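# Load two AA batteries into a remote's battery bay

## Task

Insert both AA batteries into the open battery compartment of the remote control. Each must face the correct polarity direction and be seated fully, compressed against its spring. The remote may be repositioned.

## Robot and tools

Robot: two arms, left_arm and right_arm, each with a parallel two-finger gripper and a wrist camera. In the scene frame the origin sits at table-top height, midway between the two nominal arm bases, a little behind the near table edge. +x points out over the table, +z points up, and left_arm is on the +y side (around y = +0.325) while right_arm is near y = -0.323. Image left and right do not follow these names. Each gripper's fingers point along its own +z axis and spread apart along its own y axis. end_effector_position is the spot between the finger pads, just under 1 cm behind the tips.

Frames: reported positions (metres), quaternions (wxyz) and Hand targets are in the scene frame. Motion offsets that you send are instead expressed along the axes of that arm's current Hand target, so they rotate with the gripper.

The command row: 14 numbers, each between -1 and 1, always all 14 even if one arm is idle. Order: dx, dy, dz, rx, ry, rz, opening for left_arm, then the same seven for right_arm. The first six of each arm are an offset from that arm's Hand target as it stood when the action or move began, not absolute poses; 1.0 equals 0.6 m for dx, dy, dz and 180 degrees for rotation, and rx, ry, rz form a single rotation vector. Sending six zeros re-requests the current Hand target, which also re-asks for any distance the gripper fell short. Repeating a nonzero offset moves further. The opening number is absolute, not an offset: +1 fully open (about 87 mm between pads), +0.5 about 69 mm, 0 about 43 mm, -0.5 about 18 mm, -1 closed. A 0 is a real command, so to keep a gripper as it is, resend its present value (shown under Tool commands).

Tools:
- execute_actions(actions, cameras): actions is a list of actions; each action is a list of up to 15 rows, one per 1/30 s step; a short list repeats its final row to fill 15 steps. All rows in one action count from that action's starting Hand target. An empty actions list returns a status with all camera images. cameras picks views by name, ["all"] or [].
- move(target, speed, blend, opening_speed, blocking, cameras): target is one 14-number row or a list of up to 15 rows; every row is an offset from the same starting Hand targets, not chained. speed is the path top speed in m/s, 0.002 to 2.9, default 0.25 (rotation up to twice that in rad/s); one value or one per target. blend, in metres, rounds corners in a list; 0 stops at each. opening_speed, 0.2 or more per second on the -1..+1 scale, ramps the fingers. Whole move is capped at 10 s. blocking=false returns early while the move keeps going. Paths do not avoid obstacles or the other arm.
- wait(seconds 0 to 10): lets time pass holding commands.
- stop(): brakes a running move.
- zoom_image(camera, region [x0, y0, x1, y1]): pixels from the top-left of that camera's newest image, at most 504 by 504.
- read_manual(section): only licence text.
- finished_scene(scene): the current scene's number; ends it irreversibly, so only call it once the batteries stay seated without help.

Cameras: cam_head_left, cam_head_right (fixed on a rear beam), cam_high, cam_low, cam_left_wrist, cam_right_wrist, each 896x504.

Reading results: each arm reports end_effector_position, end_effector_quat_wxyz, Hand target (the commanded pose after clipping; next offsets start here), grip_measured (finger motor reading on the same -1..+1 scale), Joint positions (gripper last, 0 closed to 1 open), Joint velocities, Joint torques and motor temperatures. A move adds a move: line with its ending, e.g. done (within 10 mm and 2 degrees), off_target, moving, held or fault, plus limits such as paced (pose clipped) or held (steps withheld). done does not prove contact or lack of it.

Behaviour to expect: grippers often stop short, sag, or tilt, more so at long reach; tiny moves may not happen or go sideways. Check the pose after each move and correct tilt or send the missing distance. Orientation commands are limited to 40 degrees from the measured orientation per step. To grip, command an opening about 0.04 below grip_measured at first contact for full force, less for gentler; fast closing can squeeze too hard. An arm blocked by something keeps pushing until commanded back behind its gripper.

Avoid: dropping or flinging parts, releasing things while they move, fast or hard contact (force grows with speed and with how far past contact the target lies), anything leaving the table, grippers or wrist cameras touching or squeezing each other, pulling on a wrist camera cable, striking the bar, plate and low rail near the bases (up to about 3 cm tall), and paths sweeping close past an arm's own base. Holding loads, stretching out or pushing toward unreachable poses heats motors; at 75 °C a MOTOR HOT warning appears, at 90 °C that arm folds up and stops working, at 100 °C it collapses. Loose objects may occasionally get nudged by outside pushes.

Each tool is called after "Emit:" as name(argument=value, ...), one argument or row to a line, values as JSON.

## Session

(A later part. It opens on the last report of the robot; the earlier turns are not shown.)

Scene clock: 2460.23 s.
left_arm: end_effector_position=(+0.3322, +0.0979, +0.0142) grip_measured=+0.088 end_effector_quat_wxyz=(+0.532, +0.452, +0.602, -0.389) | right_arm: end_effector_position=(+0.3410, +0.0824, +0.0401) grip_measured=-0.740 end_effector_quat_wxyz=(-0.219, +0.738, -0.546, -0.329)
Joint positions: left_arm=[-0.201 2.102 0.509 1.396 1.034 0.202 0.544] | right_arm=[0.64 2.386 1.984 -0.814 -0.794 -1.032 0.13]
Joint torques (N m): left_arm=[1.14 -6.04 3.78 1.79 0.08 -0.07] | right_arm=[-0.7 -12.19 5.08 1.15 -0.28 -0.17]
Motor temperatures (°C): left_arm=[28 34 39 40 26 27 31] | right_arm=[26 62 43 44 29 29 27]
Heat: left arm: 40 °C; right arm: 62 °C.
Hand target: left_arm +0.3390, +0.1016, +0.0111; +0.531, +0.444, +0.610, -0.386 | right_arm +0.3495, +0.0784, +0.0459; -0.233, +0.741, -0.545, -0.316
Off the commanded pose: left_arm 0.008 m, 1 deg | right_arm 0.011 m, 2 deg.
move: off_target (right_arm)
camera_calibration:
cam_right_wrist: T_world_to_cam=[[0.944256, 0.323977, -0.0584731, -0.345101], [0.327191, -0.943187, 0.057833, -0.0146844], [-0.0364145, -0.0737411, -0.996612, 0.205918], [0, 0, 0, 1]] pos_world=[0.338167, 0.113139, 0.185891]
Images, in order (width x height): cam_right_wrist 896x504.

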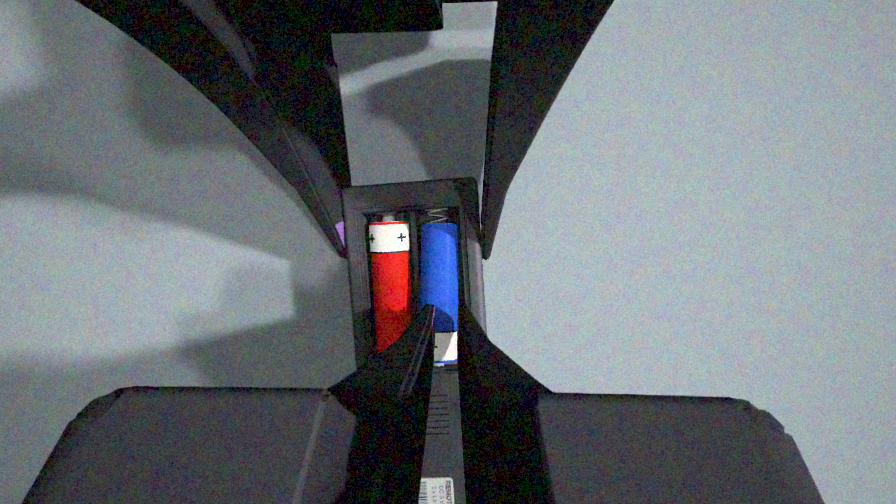

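Emit:
move(
  target=[0,0,0,0,0,0,0.03,0.0047,0.0083,0.0047,0,0,0,-0.74],
  speed=0.05,
  cameras=["cam_right_wrist"],
)

Emit:
zoom_image(
  camera="cam_right_wrist",
  region=[300, 180, 600, 400],
)

Scene clock: 2467.33 s.
left_arm: end_effector_position=(+0.3322, +0.0979, +0.0142) grip_measured=+0.088 end_effector_quat_wxyz=(+0.532, +0.452, +0.602, -0.389) | right_arm: end_effector_position=(+0.3389, +0.0806, +0.0377) grip_measured=-0.739 end_effector_quat_wxyz=(-0.223, +0.739, -0.545, -0.328)
Joint positions: left_arm=[-0.201 2.102 0.509 1.396 1.034 0.202 0.544] | right_arm=[0.64 2.368 1.939 -0.779 -0.795 -1.032 0.13]
Joint torques (N m): left_arm=[1.18 -6.08 3.79 1.78 0.07 -0.09] | right_arm=[-0.32 -12.19 4.62 1.15 -0.26 -0.11]
Motor temperatures (°C): left_arm=[28 34 39 40 26 27 31] | right_arm=[26 64 42 44 29 29 27]
Heat: left arm: 40 °C; right arm: 64 °C.
Hand target: left_arm +0.3390, +0.1016, +0.0111; +0.531, +0.444, +0.610, -0.386 | right_arm +0.3448, +0.0769, +0.0419; -0.233, +0.741, -0.545, -0.316
Off the commanded pose: left_arm 0.008 m, 1 deg | right_arm 0.008 m, 2 deg.
move: done
camera_calibration:
cam_right_wrist: T_world_to_cam=[[0.944469, 0.324699, -0.0504905, -0.343165], [0.327236, -0.943366, 0.0545577, -0.015421], [-0.0299162, -0.0680503, -0.997233, 0.200626], [0, 0, 0, 1]] pos_world=[0.335157, 0.11053, 0.183585]
Images, in order (width x height): cam_right_wrist 896x504.

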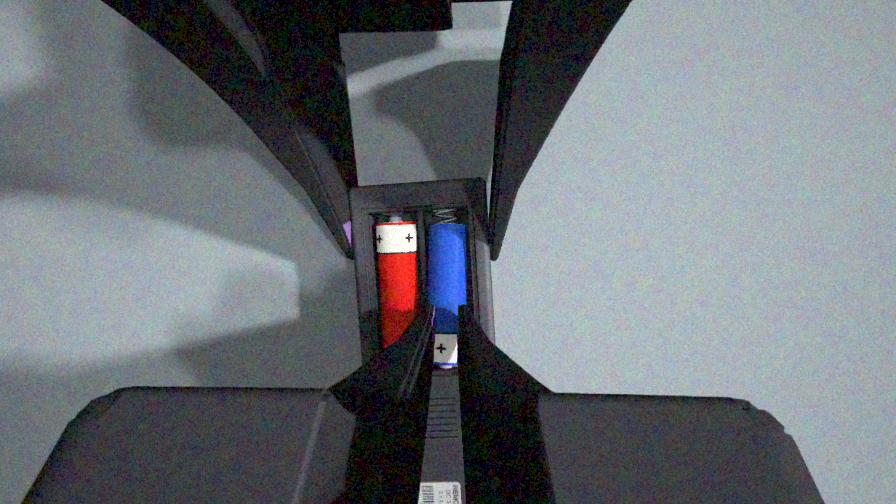

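Scaled by 1.680 from the camera's 896x504 image, which has a finer 1280x720 frame.

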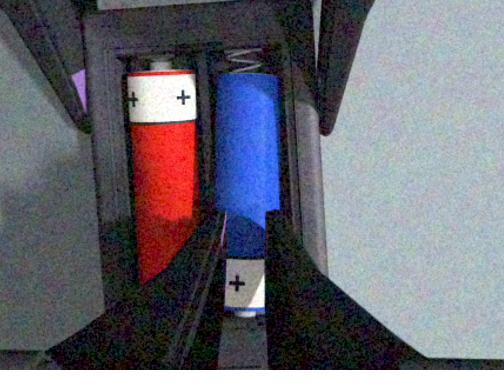

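Emit:
move(
  target=[0,0,0,0,0,0,0.03,0.0218,-0.0012,0.0112,0,0,0,-0.74],
  speed=0.03,
  cameras=["cam_left_wrist"],
)

Emit:
zoom_image(
  camera="cam_left_wrist",
  region=[340, 160, 580, 400],
)

Scene clock: 2474.80 s.
left_arm: end_effector_position=(+0.3322, +0.0979, +0.0142) grip_measured=+0.088 end_effector_quat_wxyz=(+0.532, +0.452, +0.602, -0.389) | right_arm: end_effector_position=(+0.3387, +0.0810, +0.0366) grip_measured=-0.739 end_effector_quat_wxyz=(-0.230, +0.738, -0.540, -0.333)
Joint positions: left_arm=[-0.201 2.102 0.509 1.396 1.034 0.202 0.544] | right_arm=[0.637 2.358 1.91 -0.746 -0.808 -1.032 0.13]
Joint torques (N m): left_arm=[1.17 -6.06 3.77 1.78 0.07 -0.07] | right_arm=[-0.72 -10.43 3.96 1.22 -0.14 -0.24]
Motor temperatures (°C): left_arm=[28 34 39 40 26 27 31] | right_arm=[26 64 42 44 29 29 27]
Heat: left arm: 40 °C; right arm: 64 °C.
Hand target: left_arm +0.3390, +0.1016, +0.0111; +0.531, +0.444, +0.610, -0.386 | right_arm +0.3467, +0.0731, +0.0278; -0.233, +0.741, -0.545, -0.316
Off the commanded pose: left_arm 0.008 m, 1 deg | right_arm 0.014 m, 2 deg.
move: off_target (right_arm)
camera_calibration:
cam_left_wrist: T_world_to_cam=[[-0.953804, -0.299873, -0.0183019, 0.348018], [-0.248646, 0.822124, -0.512141, 0.0285554], [0.168623, -0.483931, -0.858707, 0.145829], [0, 0, 0, 1]] pos_world=[0.314451, 0.151457, 0.146218]
Images, in order (width x height): cam_left_wrist 896x504.

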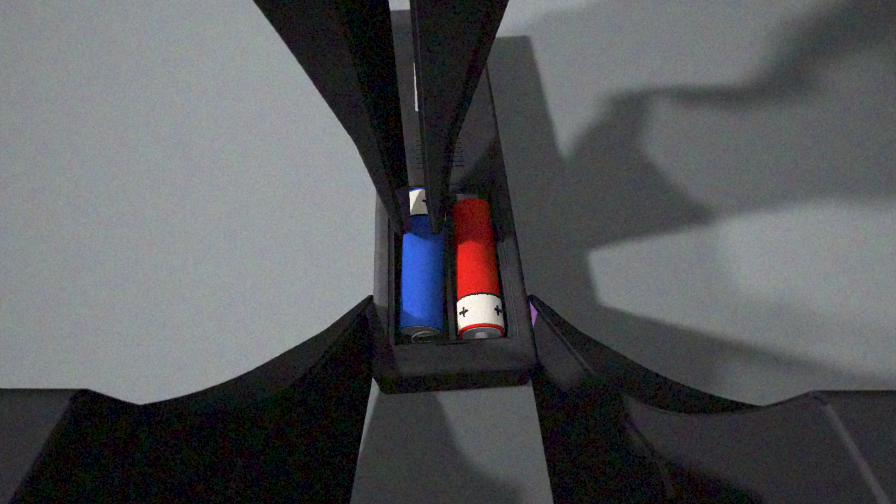

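Scaled by 2.100 from the camera's 896x504 image, which has a finer 1280x720 frame.

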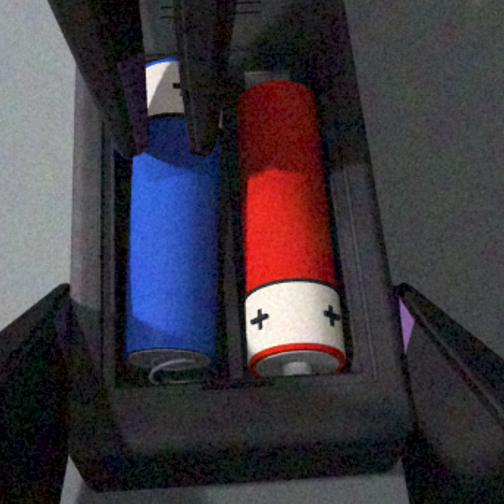

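Emit:
move(
  target=[0,0,0,0,0,0,0.03,0.0143,0,0.0140,0,0,0,-0.74],
  speed=0.03,
  cameras=["cam_left_wrist"],
)

Emit:
zoom_image(
  camera="cam_left_wrist",
  region=[340, 160, 580, 400],
)

Scene clock: 2480.03 s.
left_arm: end_effector_position=(+0.3322, +0.0979, +0.0142) grip_measured=+0.088 end_effector_quat_wxyz=(+0.532, +0.452, +0.602, -0.389) | right_arm: end_effector_position=(+0.3376, +0.0838, +0.0358) grip_measured=-0.739 end_effector_quat_wxyz=(-0.238, +0.737, -0.533, -0.340)
Joint positions: left_arm=[-0.201 2.102 0.509 1.396 1.034 0.202 0.544] | right_arm=[0.637 2.354 1.887 -0.71 -0.828 -1.032 0.131]
Joint torques (N m): left_arm=[1.09 -6.08 3.82 1.78 0.09 -0.07] | right_arm=[-0.57 -9.18 3.54 1.27 0.1 -0.22]
Motor temperatures (°C): left_arm=[28 34 39 40 26 27 31] | right_arm=[26 64 41 44 29 29 27]
Heat: left arm: 40 °C; right arm: 64 °C.
Hand target: left_arm +0.3390, +0.1016, +0.0111; +0.531, +0.444, +0.610, -0.386 | right_arm +0.3467, +0.0733, +0.0158; -0.233, +0.741, -0.545, -0.316
Off the commanded pose: left_arm 0.008 m, 1 deg | right_arm 0.024 m, 3 deg.
move: off_target (right_arm)
camera_calibration:
cam_left_wrist: T_world_to_cam=[[-0.953804, -0.299873, -0.0183019, 0.348018], [-0.248646, 0.822124, -0.512141, 0.0285554], [0.168623, -0.483931, -0.858707, 0.145829], [0, 0, 0, 1]] pos_world=[0.314451, 0.151457, 0.146218]
Images, in order (width x height): cam_left_wrist 896x504.

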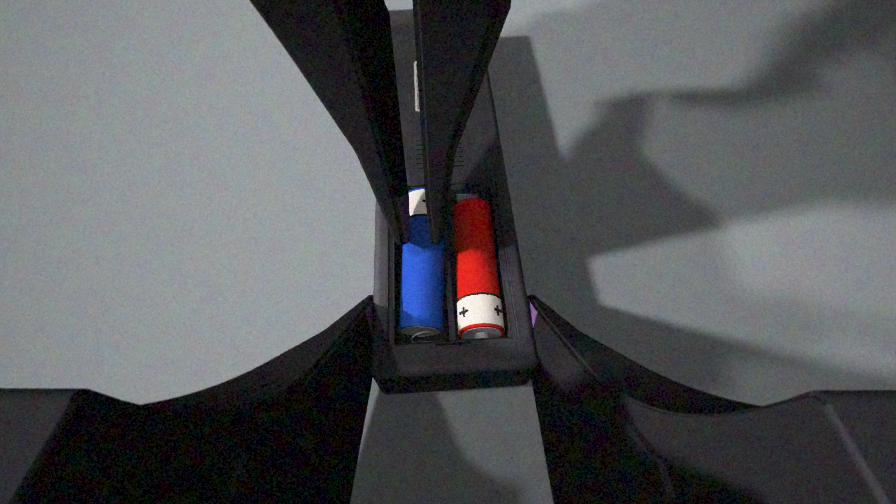

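Scaled by 2.100 from the camera's 896x504 image, which has a finer 1280x720 frame.

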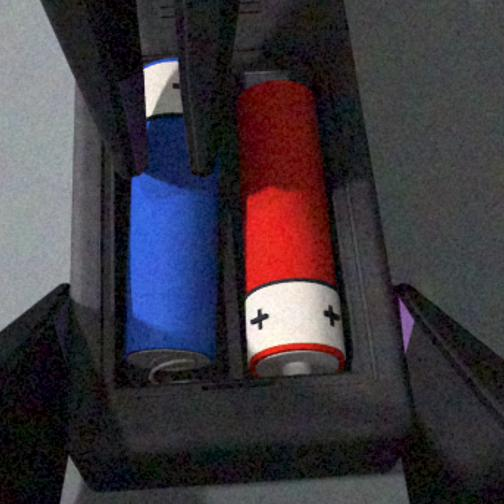

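Emit:
move(
  target=[
    [0,0,0,0,0,0,0.03,-0.035,0,-0.035,0,0,0,-0.74],
    [0,0,0,0,0,0,0.03,-0.0456,0.005,-0.07,-0.0119,-0.117,-0.0117,-0.74],
  ],
  blend=0.02,
  speed=0.08,
  cameras=["cam_left_wrist","cam_right_wrist"],
)

Emit:
zoom_image(
  camera="cam_left_wrist",
  region=[340, 160, 580, 400],
)

Emit:
zoom_image(
  camera="cam_right_wrist",
  region=[300, 180, 600, 400],
)

Scene clock: 2533.93 s.
left_arm: end_effector_position=(+0.3322, +0.0979, +0.0142) grip_measured=+0.088 end_effector_quat_wxyz=(+0.532, +0.452, +0.602, -0.389) | right_arm: end_effector_position=(+0.3395, +0.0597, +0.0390) grip_measured=-0.740 end_effector_quat_wxyz=(-0.286, +0.685, -0.497, -0.449)
Joint positions: left_arm=[-0.201 2.102 0.509 1.396 1.034 0.202 0.544] | right_arm=[0.521 2.332 1.714 -0.55 -1.127 -1.064 0.13]
Joint torques (N m): left_arm=[1.11 -6.04 3.81 1.78 0.07 -0.08] | right_arm=[-1.09 -13.5 5.52 1.29 -1.04 -0.11]
Motor temperatures (°C): left_arm=[28 34 39 40 26 27 31] | right_arm=[26 61 39 43 29 29 27]
Heat: left arm: 40 °C; right arm: 61 °C.
Hand target: left_arm +0.3390, +0.1016, +0.0111; +0.531, +0.444, +0.610, -0.386 | right_arm +0.3472, +0.0615, +0.0646; -0.320, +0.685, -0.474, -0.452
Off the commanded pose: left_arm 0.008 m, 1 deg | right_arm 0.027 m, 5 deg.
move: off_target (right_arm); blend cut to 0.0145 m at target 1
camera_calibration:
cam_left_wrist: T_world_to_cam=[[-0.953804, -0.299873, -0.0183019, 0.348018], [-0.248646, 0.822124, -0.512141, 0.0285554], [0.168623, -0.483931, -0.858707, 0.145829], [0, 0, 0, 1]] pos_world=[0.314451, 0.151457, 0.146218]
cam_right_wrist: T_world_to_cam=[[0.928661, 0.364406, -0.0692637, -0.333151], [0.33741, -0.907452, -0.250371, -0.0291056], [-0.15409, 0.20914, -0.965669, 0.224909], [0, 0, 0, 1]] pos_world=[0.353861, 0.0479531, 0.186825]
Images, in order (width x height): cam_left_wrist 896x504, cam_right_wrist 896x504.

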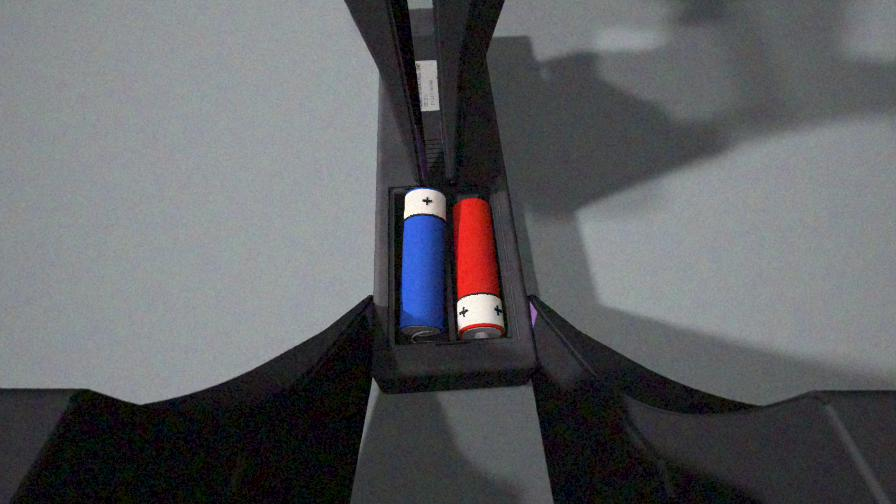

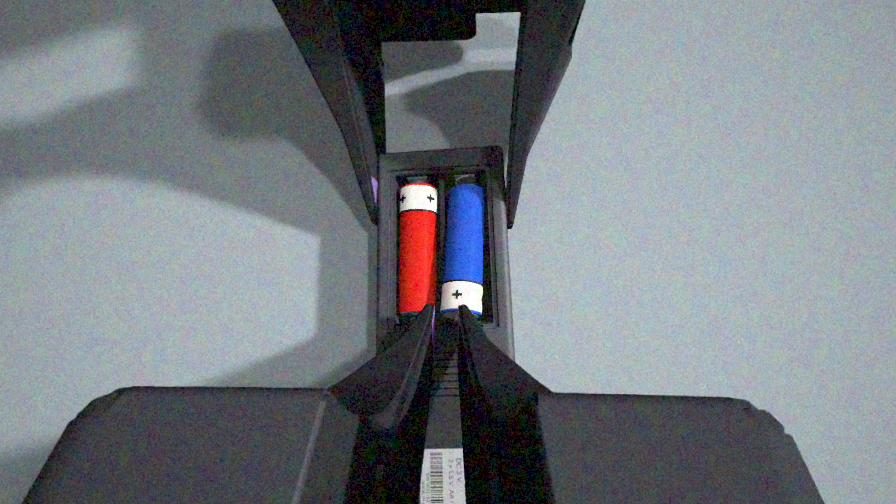

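Scaled by 2.100 from the camera's 896x504 image, which has a finer 1280x720 frame.

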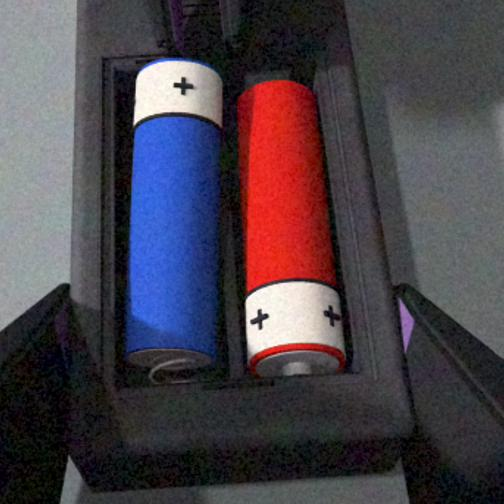

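Scaled by 1.680 from the camera's 896x504 image, which has a finer 1280x720 frame.

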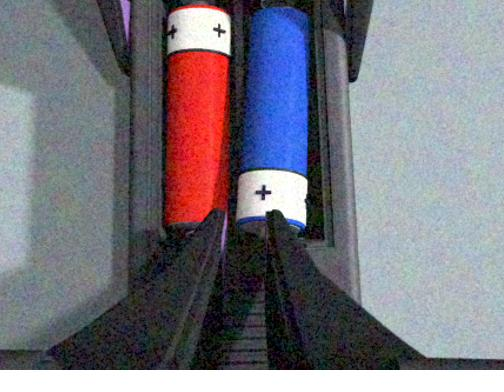

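Emit:
move(
  target=[0,0,0,0,0,0,0.03,0.0185,-0.0098,0.0083,0,0,0,-0.74],
  speed=0.05,
  cameras=["cam_right_wrist"],
)

Emit:
zoom_image(
  camera="cam_right_wrist",
  region=[300, 180, 600, 400],
)

Scene clock: 2546.90 s.
left_arm: end_effector_position=(+0.3322, +0.0979, +0.0142) grip_measured=+0.088 end_effector_quat_wxyz=(+0.532, +0.452, +0.602, -0.389) | right_arm: end_effector_position=(+0.3419, +0.0612, +0.0399) grip_measured=-0.740 end_effector_quat_wxyz=(-0.293, +0.687, -0.493, -0.447)
Joint positions: left_arm=[-0.201 2.102 0.509 1.396 1.034 0.202 0.544] | right_arm=[0.521 2.332 1.714 -0.534 -1.127 -1.064 0.13]
Joint torques (N m): left_arm=[1.14 -5.94 3.75 1.79 0.07 -0.1] | right_arm=[-1.2 -10.43 7.25 1.36 -1.04 -0.12]
Motor temperatures (°C): left_arm=[28 34 38 40 26 27 31] | right_arm=[26 63 40 43 29 29 27]
Heat: left arm: 40 °C; right arm: 63 °C.
Hand target: left_arm +0.3390, +0.1016, +0.0111; +0.531, +0.444, +0.610, -0.386 | right_arm +0.3527, +0.0639, +0.0525; -0.320, +0.685, -0.474, -0.452
Off the commanded pose: left_arm 0.008 m, 1 deg | right_arm 0.017 m, 4 deg.
move: off_target (right_arm)
camera_calibration:
cam_right_wrist: T_world_to_cam=[[0.929249, 0.365552, -0.0535635, -0.336728], [0.341421, -0.905062, -0.253562, -0.0297765], [-0.141168, 0.217335, -0.965835, 0.220849], [0, 0, 0, 1]] pos_world=[0.354247, 0.0481437, 0.187717]
Images, in order (width x height): cam_right_wrist 896x504.

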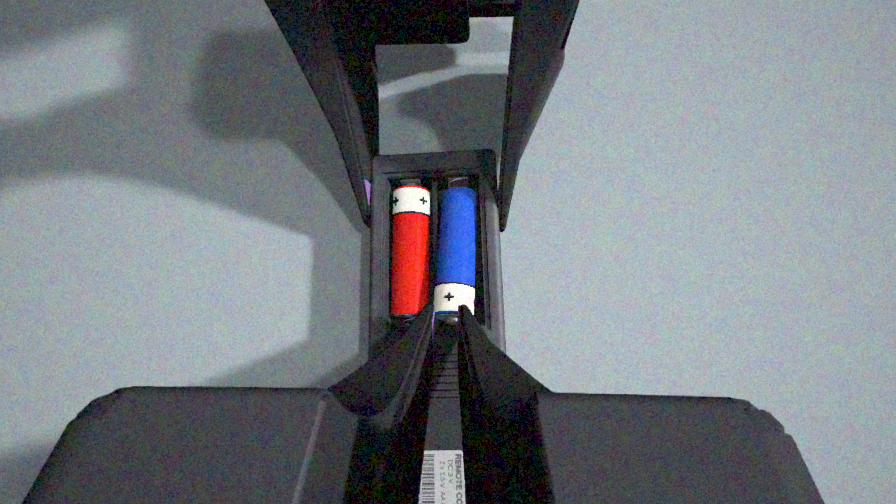

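Scaled by 1.680 from the camera's 896x504 image, which has a finer 1280x720 frame.

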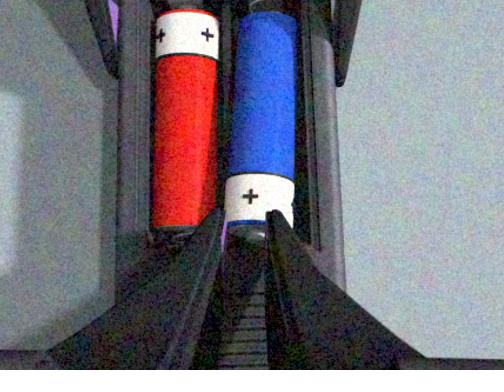

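Emit:
move(
  target=[0,0,0,0,0,0,0.03,0.0092,-0.0066,0.004,0,0,0,-0.74],
  speed=0.05,
  cameras=["cam_right_wrist"],
)

Emit:
zoom_image(
  camera="cam_right_wrist",
  region=[300, 180, 600, 400],
)

Scene clock: 2553.33 s.
left_arm: end_effector_position=(+0.3322, +0.0979, +0.0142) grip_measured=+0.088 end_effector_quat_wxyz=(+0.532, +0.452, +0.602, -0.389) | right_arm: end_effector_position=(+0.3419, +0.0612, +0.0382) grip_measured=-0.740 end_effector_quat_wxyz=(-0.294, +0.683, -0.490, -0.456)
Joint positions: left_arm=[-0.201 2.102 0.509 1.396 1.034 0.202 0.544] | right_arm=[0.516 2.343 1.714 -0.525 -1.149 -1.064 0.13]
Joint torques (N m): left_arm=[1.16 -5.96 3.71 1.79 0.07 -0.1] | right_arm=[-0.76 -9.48 8.66 1.37 -0.79 -0.11]
Motor temperatures (°C): left_arm=[28 34 38 40 26 27 31] | right_arm=[26 63 40 43 29 29 27]
Heat: left arm: 40 °C; right arm: 63 °C.
Hand target: left_arm +0.3390, +0.1016, +0.0111; +0.531, +0.444, +0.610, -0.386 | right_arm +0.3565, +0.0653, +0.0465; -0.320, +0.685, -0.474, -0.452
Off the commanded pose: left_arm 0.008 m, 1 deg | right_arm 0.017 m, 4 deg.
move: off_target (right_arm)
camera_calibration:
cam_right_wrist: T_world_to_cam=[[0.926975, 0.370337, -0.0597365, -0.336076], [0.341811, -0.899481, -0.272213, -0.0298848], [-0.154542, 0.231916, -0.960381, 0.22272], [0, 0, 0, 1]] pos_world=[0.356169, 0.0459283, 0.185685]
Images, in order (width x height): cam_right_wrist 896x504.

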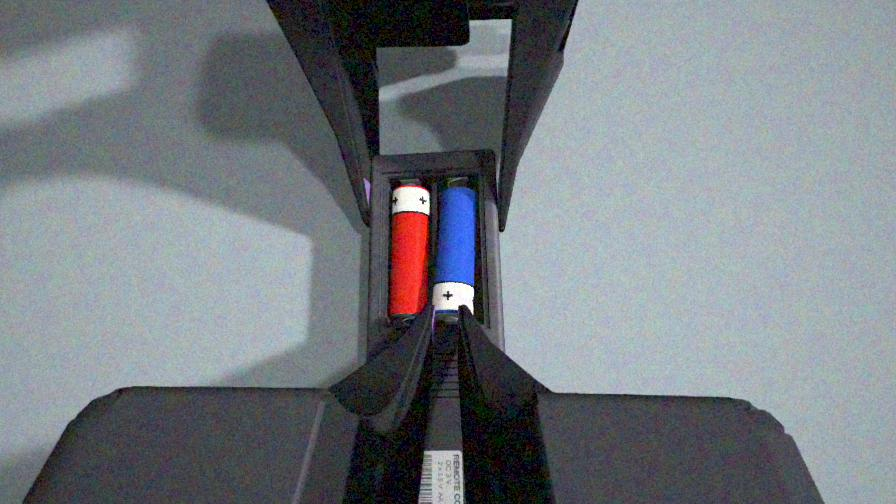

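Scaled by 1.680 from the camera's 896x504 image, which has a finer 1280x720 frame.

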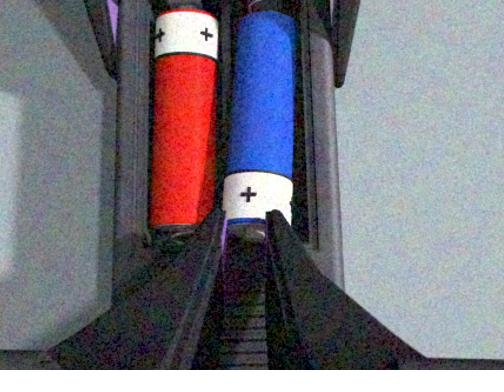

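Emit:
move(
  target=[0,0,0,0,0,0,0.03,-0.0037,-0.0045,0.0345,0,0,0,-0.74],
  speed=0.04,
  cameras=["cam_right_wrist", "cam_left_wrist"],
)

Emit:
zoom_image(
  camera="cam_right_wrist",
  region=[300, 160, 600, 380],
)

Emit:
zoom_image(
  camera="cam_left_wrist",
  region=[340, 160, 580, 400],
)

Scene clock: 2562.27 s.
left_arm: end_effector_position=(+0.3363, +0.1039, +0.0143) grip_measured=+0.083 end_effector_quat_wxyz=(+0.535, +0.447, +0.606, -0.383) | right_arm: end_effector_position=(+0.3483, +0.0691, +0.0382) grip_measured=-0.740 end_effector_quat_wxyz=(-0.301, +0.673, -0.496, -0.459)
Joint positions: left_arm=[-0.183 2.102 0.509 1.396 1.034 0.202 0.542] | right_arm=[0.521 2.357 1.72 -0.448 -1.152 -0.984 0.13]
Joint torques (N m): left_arm=[0.17 -6.11 3.78 1.79 0.07 -0.09] | right_arm=[1.61 -9.25 8.14 1.64 -0.52 -0.05]
Motor temperatures (°C): left_arm=[28 34 38 40 26 27 31] | right_arm=[26 62 41 44 29 29 27]
Heat: left arm: 40 °C; right arm: 62 °C.
Hand target: left_arm +0.3390, +0.1016, +0.0111; +0.531, +0.444, +0.610, -0.386 | right_arm +0.3522, +0.0850, +0.0406; -0.320, +0.685, -0.474, -0.452
Off the commanded pose: left_arm 0.005 m, 1 deg | right_arm 0.017 m, 4 deg.
move: off_target (right_arm)
camera_calibration:
cam_left_wrist: T_world_to_cam=[[-0.948099, -0.317411, -0.0189288, 0.353616], [-0.263524, 0.817663, -0.511842, 0.0301158], [0.177942, -0.480289, -0.858871, 0.144621], [0, 0, 0, 1]] pos_world=[0.317466, 0.157077, 0.146319]
cam_right_wrist: T_world_to_cam=[[0.93484, 0.349169, -0.064465, -0.346073], [0.317741, -0.90369, -0.287027, -0.0158285], [-0.158477, 0.247841, -0.955751, 0.222037], [0, 0, 0, 1]] pos_world=[0.36374, 0.0515039, 0.185359]
Images, in order (width x height): cam_left_wrist 896x504, cam_right_wrist 896x504.

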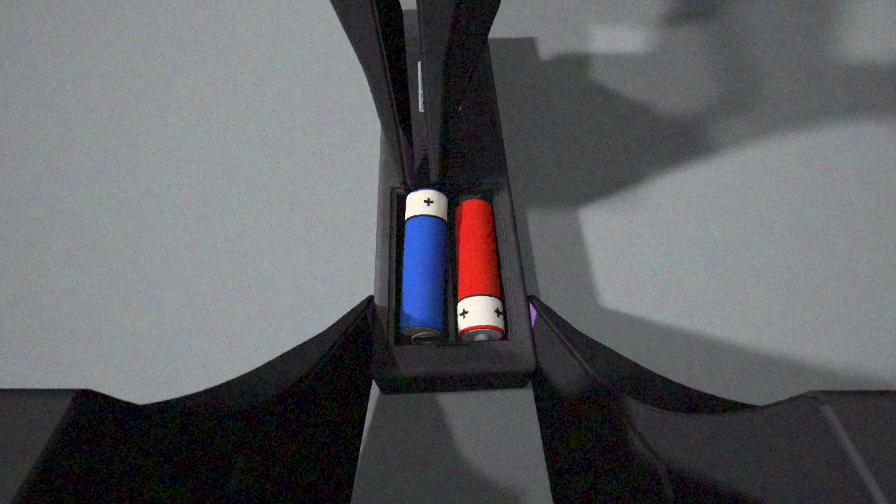

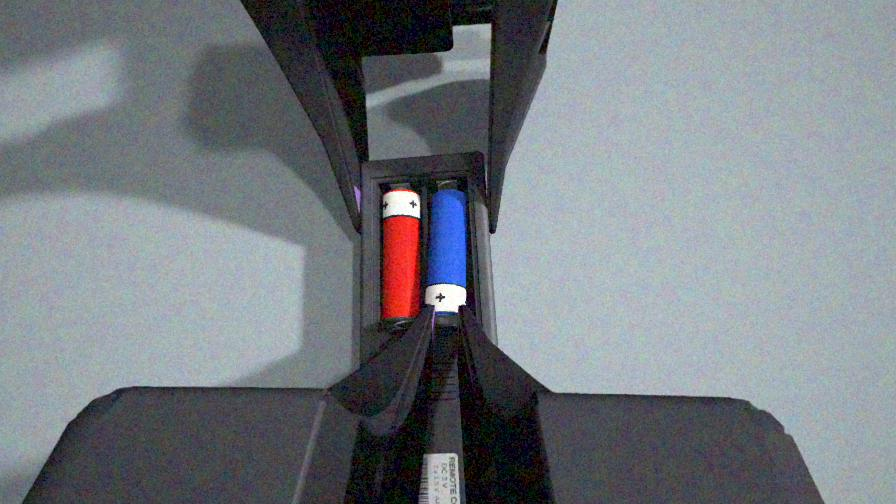

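Scaled by 1.680 from the camera's 896x504 image, which has a finer 1280x720 frame.

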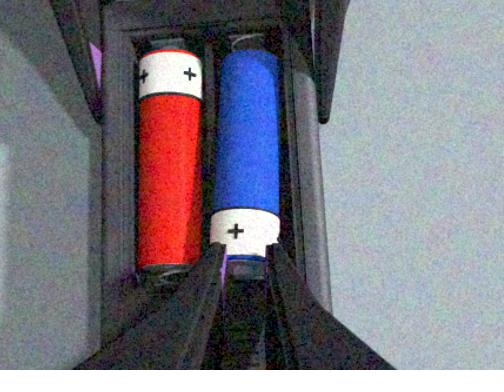

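Scaled by 2.100 from the camera's 896x504 image, which has a finer 1280x720 frame.

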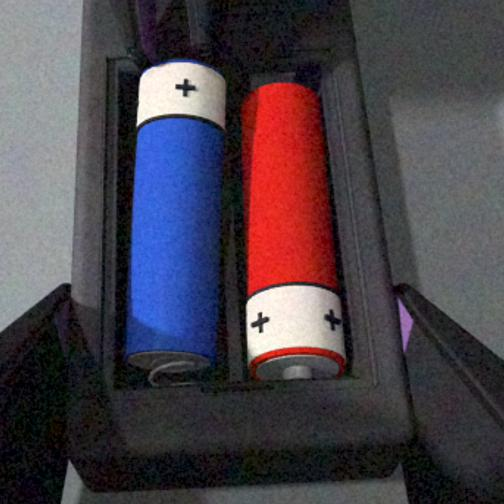

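Emit:
move(
  target=[-0.0028,0.0015,0.0196,0,0,0,0.03,0.0027,0.0005,0.028,0,0,0,-0.74],
  speed=0.04,
  cameras=["cam_right_wrist", "cam_left_wrist"],
)

Emit:
zoom_image(
  camera="cam_right_wrist",
  region=[300, 160, 600, 380],
)

Emit:
zoom_image(
  camera="cam_left_wrist",
  region=[340, 160, 580, 400],
)

Scene clock: 2571.80 s.
left_arm: end_effector_position=(+0.3386, +0.0939, +0.0143) grip_measured=+0.082 end_effector_quat_wxyz=(+0.534, +0.449, +0.603, -0.386) | right_arm: end_effector_position=(+0.3369, +0.0987, +0.0362) grip_measured=-0.740 end_effector_quat_wxyz=(-0.311, +0.684, -0.470, -0.463)
Joint positions: left_arm=[-0.212 2.111 0.534 1.389 1.016 0.193 0.541] | right_arm=[0.58 2.375 1.72 -0.328 -1.151 -0.924 0.13]
Joint torques (N m): left_arm=[-0.29 -6.13 4.11 1.8 -0.08 -0.11] | right_arm=[-0.25 -9.51 6.94 1.44 -0.31 -0.02]
Motor temperatures (°C): left_arm=[28 34 38 40 26 27 31] | right_arm=[26 62 42 44 29 29 27]
Heat: left arm: 40 °C; right arm: 62 °C.
Hand target: left_arm +0.3435, +0.0906, +0.0111; +0.531, +0.444, +0.610, -0.386 | right_arm +0.3468, +0.0989, +0.0326; -0.320, +0.685, -0.474, -0.452
Off the commanded pose: left_arm 0.007 m, 1 deg | right_arm 0.011 m, 2 deg.
move: off_target (right_arm)
camera_calibration:
cam_left_wrist: T_world_to_cam=[[-0.951334, -0.307596, -0.0186846, 0.352859], [-0.254987, 0.819775, -0.512788, 0.0357795], [0.173048, -0.483068, -0.858312, 0.1413], [0, 0, 0, 1]] pos_world=[0.320358, 0.147464, 0.14622]
cam_right_wrist: T_world_to_cam=[[0.921442, 0.387818, -0.0232887, -0.346724], [0.362511, -0.87978, -0.307526, -0.00273814], [-0.139753, 0.274925, -0.951255, 0.201766], [0, 0, 0, 1]] pos_world=[0.348676, 0.0765863, 0.183014]
Images, in order (width x height): cam_left_wrist 896x504, cam_right_wrist 896x504.

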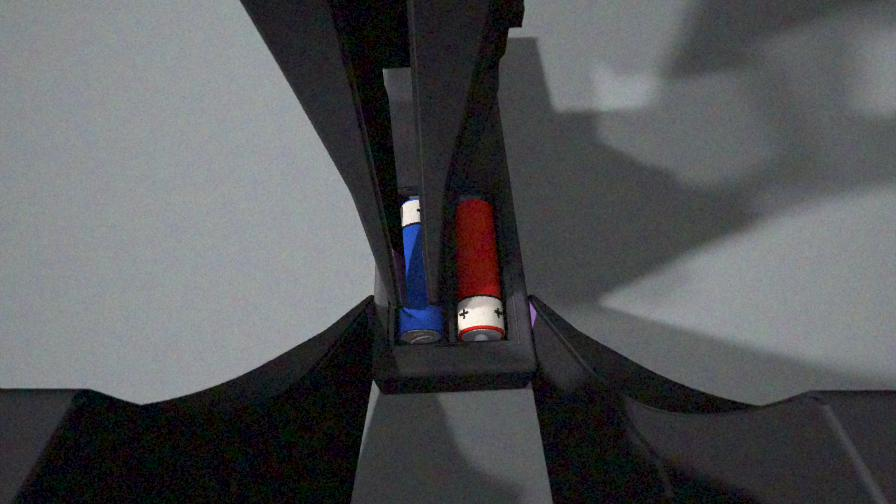

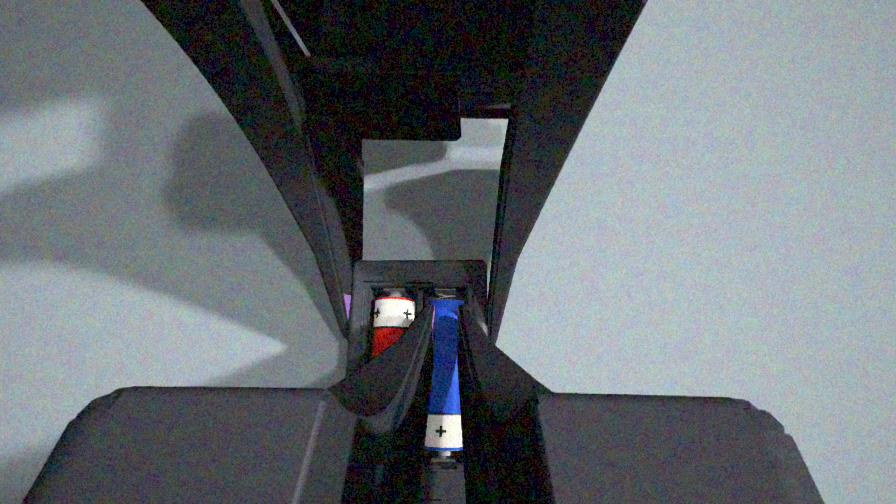

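Scaled by 1.680 from the camera's 896x504 image, which has a finer 1280x720 frame.

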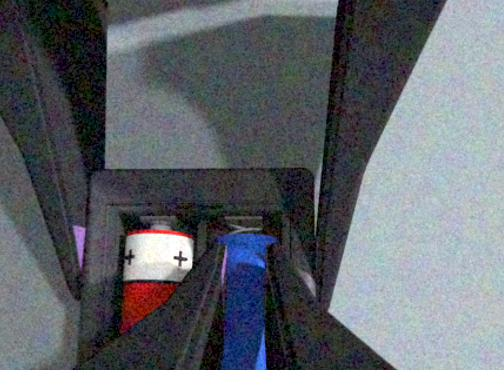

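Scaled by 2.100 from the camera's 896x504 image, which has a finer 1280x720 frame.

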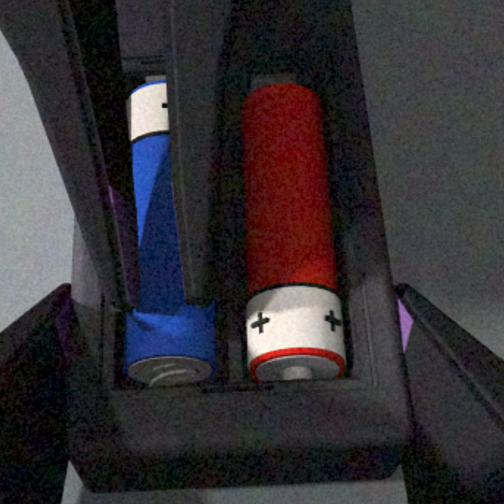

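Emit:
move(
  target=[0,0,0,0,0,0,0.03,-0.047,0.0063,-0.0172,0,0,0,-0.74],
  speed=0.05,
  cameras=["cam_right_wrist", "cam_left_wrist"],
)

Emit:
zoom_image(
  camera="cam_left_wrist",
  region=[340, 160, 580, 400],
)

Scene clock: 2585.50 s.
left_arm: end_effector_position=(+0.3377, +0.0924, +0.0143) grip_measured=+0.082 end_effector_quat_wxyz=(+0.533, +0.451, +0.602, -0.387) | right_arm: end_effector_position=(+0.3358, +0.0977, +0.0368) grip_measured=-0.740 end_effector_quat_wxyz=(-0.307, +0.682, -0.475, -0.464)
Joint positions: left_arm=[-0.217 2.111 0.534 1.389 1.015 0.193 0.541] | right_arm=[0.58 2.372 1.72 -0.337 -1.149 -0.917 0.13]
Joint torques (N m): left_arm=[-0.32 -6.09 4.23 1.8 -0.09 -0.11] | right_arm=[0.03 -14.27 8.13 0.9 -0.31 0.03]
Motor temperatures (°C): left_arm=[28 36 39 40 26 27 31] | right_arm=[26 63 42 44 29 29 27]
Heat: left arm: 40 °C; right arm: 63 °C.
Hand target: left_arm +0.3435, +0.0906, +0.0111; +0.531, +0.444, +0.610, -0.386 | right_arm +0.3425, +0.0987, +0.0625; -0.320, +0.685, -0.474, -0.452
Off the commanded pose: left_arm 0.007 m, 1 deg | right_arm 0.027 m, 2 deg.
move: off_target (right_arm)
camera_calibration:
cam_left_wrist: T_world_to_cam=[[-0.952515, -0.303924, -0.0185686, 0.351583], [-0.251881, 0.820738, -0.512781, 0.0356165], [0.171086, -0.483755, -0.858318, 0.141472], [0, 0, 0, 1]] pos_world=[0.319655, 0.14606, 0.146219]
cam_right_wrist: T_world_to_cam=[[0.922752, 0.383688, -0.0362316, -0.344887], [0.355461, -0.883637, -0.304685, -0.000369357], [-0.14892, 0.26827, -0.951764, 0.206175], [0, 0, 0, 1]] pos_world=[0.34908, 0.076692, 0.183622]
Images, in order (width x height): cam_left_wrist 896x504, cam_right_wrist 896x504.

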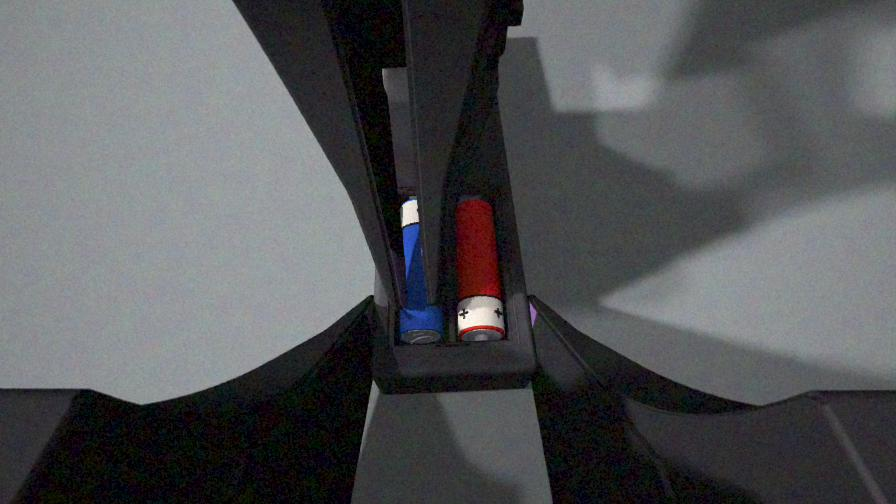

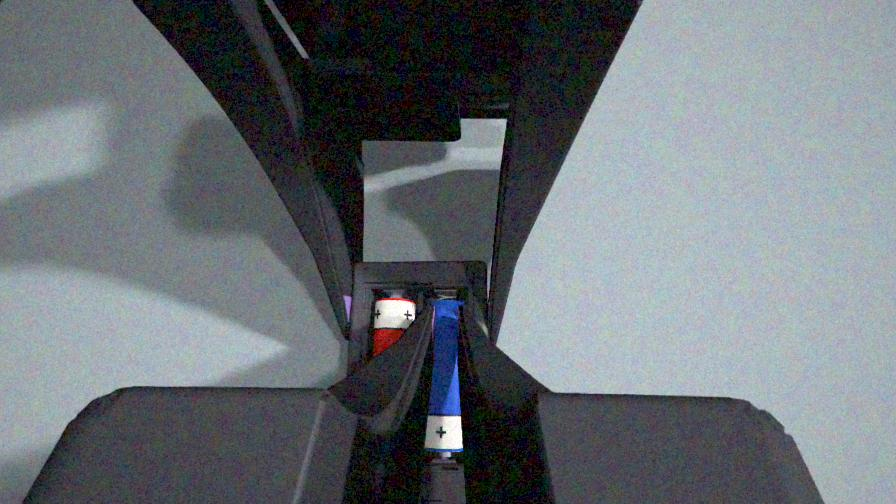

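Scaled by 2.100 from the camera's 896x504 image, which has a finer 1280x720 frame.

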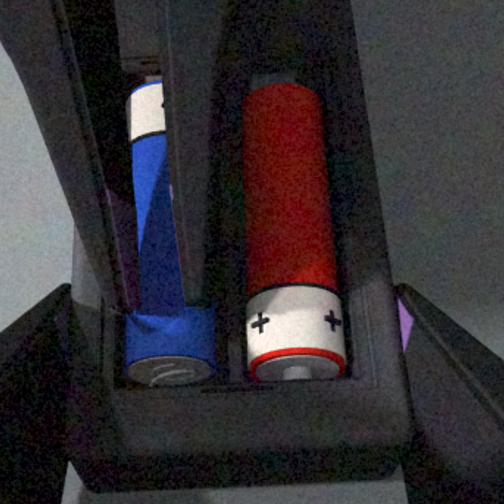

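Emit:
move(
  target=[0,0,0,0,0,0,0.03,-0.0185,0,-0.0078,0,0,0,-0.74],
  speed=0.05,
  cameras=["cam_right_wrist", "cam_left_wrist"],
)

Emit:
zoom_image(
  camera="cam_left_wrist",
  region=[340, 160, 580, 400],
)

Scene clock: 2593.87 s.
left_arm: end_effector_position=(+0.3371, +0.0915, +0.0142) grip_measured=+0.082 end_effector_quat_wxyz=(+0.532, +0.451, +0.602, -0.388) | right_arm: end_effector_position=(+0.3317, +0.0948, +0.0420) grip_measured=-0.740 end_effector_quat_wxyz=(-0.295, +0.678, -0.484, -0.467)
Joint positions: left_arm=[-0.22 2.111 0.534 1.389 1.015 0.193 0.541] | right_arm=[0.58 2.358 1.727 -0.388 -1.147 -0.913 0.13]
Joint torques (N m): left_arm=[-0.25 -6.12 4.29 1.79 -0.05 -0.12] | right_arm=[-0.1 -14.56 9.28 0.99 -0.35 -0.04]
Motor temperatures (°C): left_arm=[28 36 39 40 26 27 31] | right_arm=[26 65 42 43 29 29 27]
Heat: left arm: 40 °C; right arm: 65 °C.
Hand target: left_arm +0.3435, +0.0905, +0.0111; +0.531, +0.444, +0.610, -0.386 | right_arm +0.3423, +0.0987, +0.0746; -0.320, +0.685, -0.474, -0.452
Off the commanded pose: left_arm 0.007 m, 1 deg | right_arm 0.034 m, 4 deg.
move: off_target (right_arm)
camera_calibration:
cam_left_wrist: T_world_to_cam=[[-0.953186, -0.301836, -0.0182053, 0.350688], [-0.250278, 0.821289, -0.512684, 0.0356246], [0.169698, -0.484127, -0.858384, 0.141627], [0, 0, 0, 1]] pos_world=[0.319153, 0.145158, 0.146219]
cam_right_wrist: T_world_to_cam=[[0.922748, 0.379582, -0.0667365, -0.338048], [0.344909, -0.890584, -0.296477, 0.00404383], [-0.171972, 0.250555, -0.952706, 0.220743], [0, 0, 0, 1]] pos_world=[0.3485, 0.0766102, 0.188942]
Images, in order (width x height): cam_left_wrist 896x504, cam_right_wrist 896x504.

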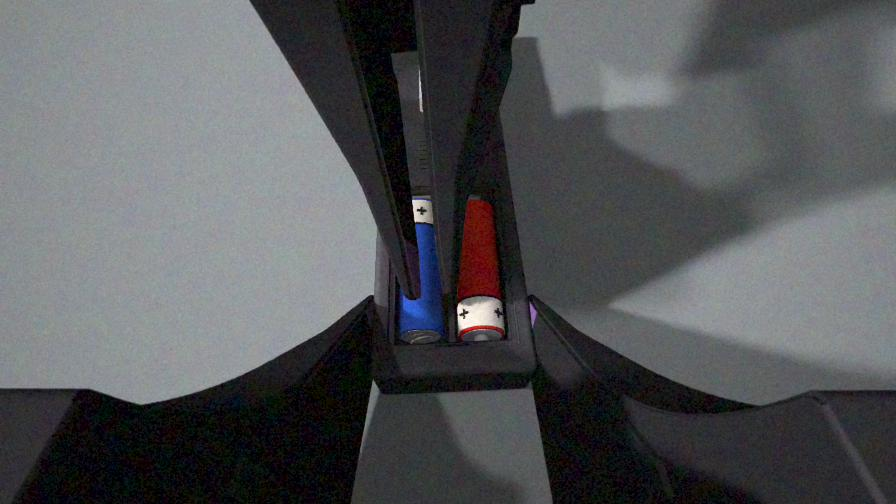

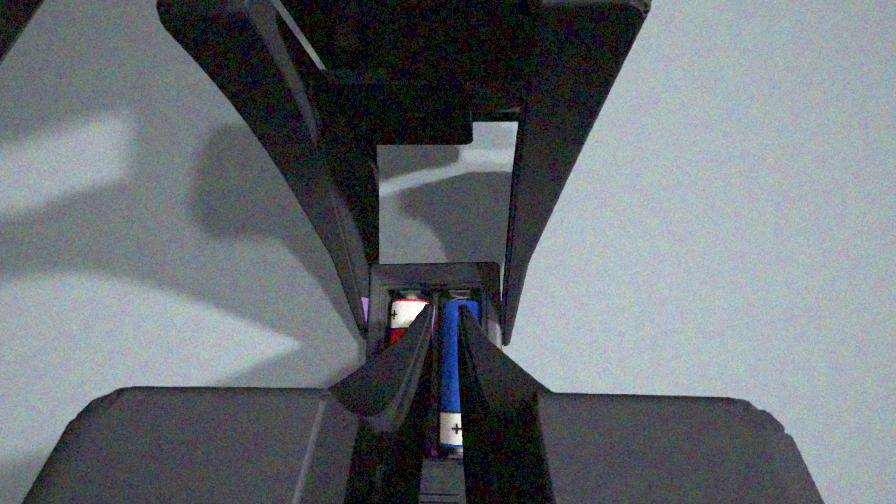

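Scaled by 2.100 from the camera's 896x504 image, which has a finer 1280x720 frame.

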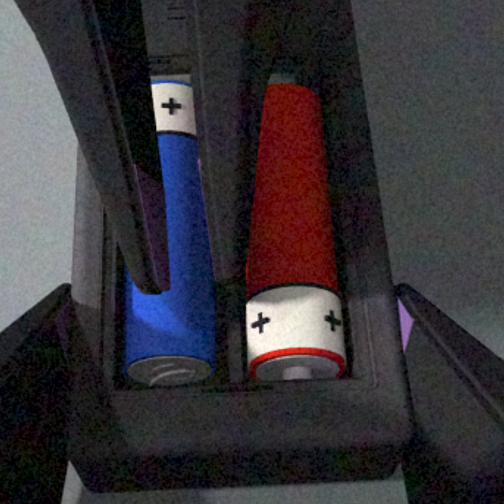

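Emit:
move(
  target=[0,0,0,0,0,0,0.03,-0.04,0,-0.045,0,0,0,-0.74],
  speed=0.08,
  cameras=["cam_right_wrist", "cam_left_wrist"],
)

Emit:
zoom_image(
  camera="cam_left_wrist",
  region=[340, 160, 580, 400],
)

Emit:
zoom_image(
  camera="cam_right_wrist",
  region=[330, 180, 580, 430],
)

Scene clock: 2605.30 s.
left_arm: end_effector_position=(+0.3371, +0.0915, +0.0142) grip_measured=+0.082 end_effector_quat_wxyz=(+0.532, +0.451, +0.602, -0.388) | right_arm: end_effector_position=(+0.3361, +0.0838, +0.0759) grip_measured=-0.740 end_effector_quat_wxyz=(-0.290, +0.677, -0.491, -0.464)
Joint positions: left_arm=[-0.22 2.111 0.534 1.389 1.015 0.193 0.541] | right_arm=[0.556 2.312 1.803 -0.566 -1.147 -0.962 0.13]
Joint torques (N m): left_arm=[-0.25 -6.11 4.26 1.79 -0.04 -0.11] | right_arm=[-0.92 -13.71 9.66 0.92 -0.57 -0.24]
Motor temperatures (°C): left_arm=[28 36 39 40 26 27 31] | right_arm=[26 72 42 43 29 29 27]
Heat: left arm: 40 °C; right arm: 72 °C.
Hand target: left_arm +0.3435, +0.0905, +0.0111; +0.531, +0.444, +0.610, -0.386 | right_arm +0.3475, +0.0839, +0.1072; -0.320, +0.685, -0.473, -0.452
Off the commanded pose: left_arm 0.007 m, 1 deg | right_arm 0.033 m, 4 deg.
move: off_target (right_arm)
camera_calibration:
cam_left_wrist: T_world_to_cam=[[-0.953186, -0.301836, -0.0182053, 0.350688], [-0.250278, 0.821289, -0.512684, 0.0356246], [0.169698, -0.484127, -0.858384, 0.141627], [0, 0, 0, 1]] pos_world=[0.319153, 0.145158, 0.146219]
cam_right_wrist: T_world_to_cam=[[0.925346, 0.37114, -0.0773993, -0.33498], [0.336342, -0.897845, -0.284162, 0.00526895], [-0.174957, 0.236916, -0.955647, 0.258878], [0, 0, 0, 1]] pos_world=[0.353492, 0.0677228, 0.222966]
Images, in order (width x height): cam_left_wrist 896x504, cam_right_wrist 896x504.

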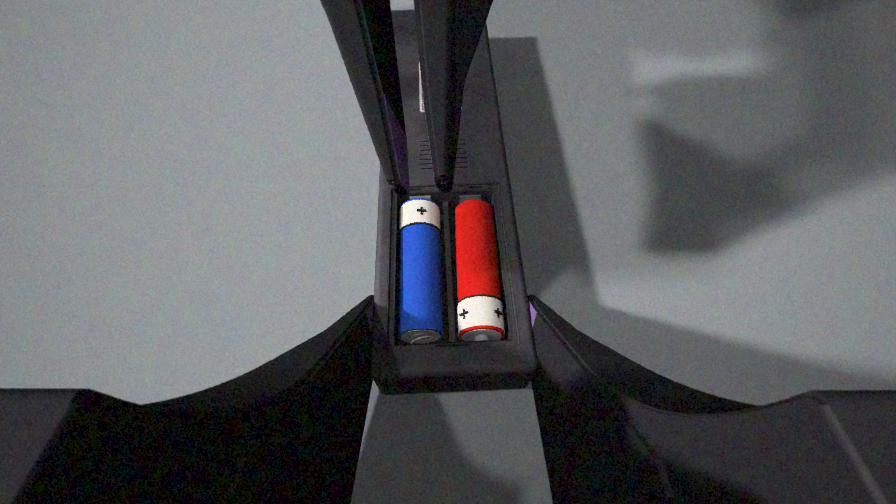

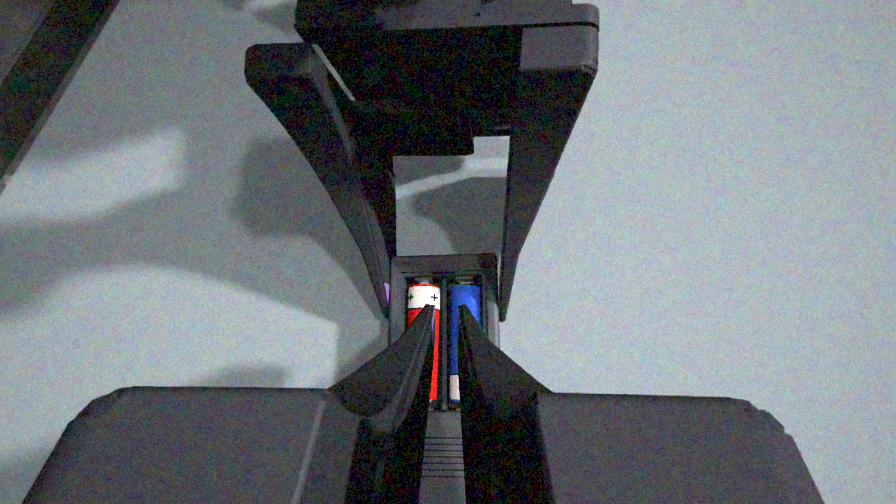

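Scaled by 2.100 from the camera's 896x504 image, which has a finer 1280x720 frame.

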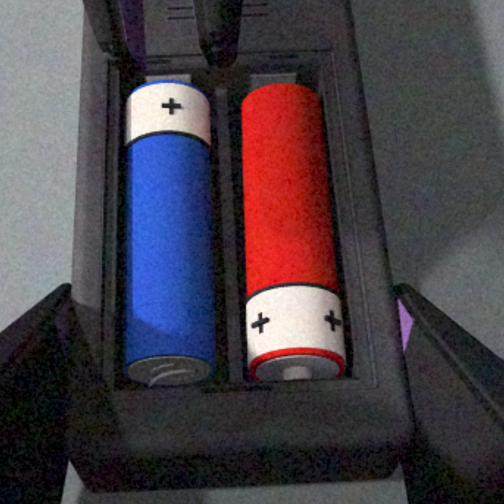

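Scaled by 2.016 from the camera's 896x504 image, which has a finer 1280x720 frame.

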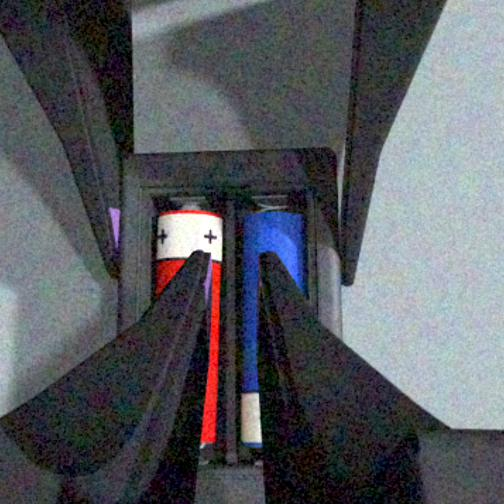

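Emit:
zoom_image(
  camera="cam_left_wrist",
  region=[380, 170, 510, 240],
)

Emit:
zoom_image(
  camera="cam_left_wrist",
  region=[380, 290, 530, 370],
)

Scaled by 3.877 from the camera's 896x504 image, which has a finer 1280x720 frame.

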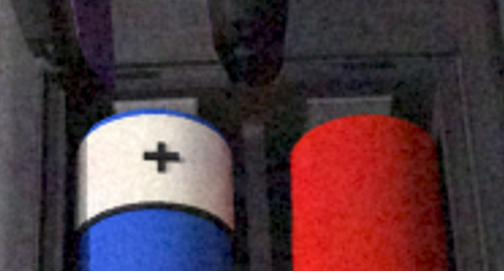

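Scaled by 3.360 from the camera's 896x504 image, which has a finer 1280x720 frame.

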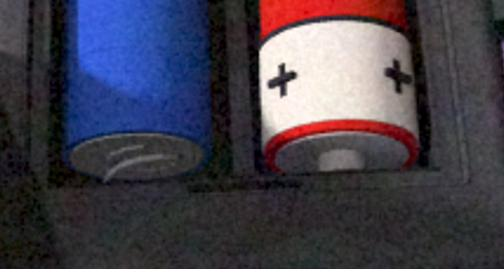

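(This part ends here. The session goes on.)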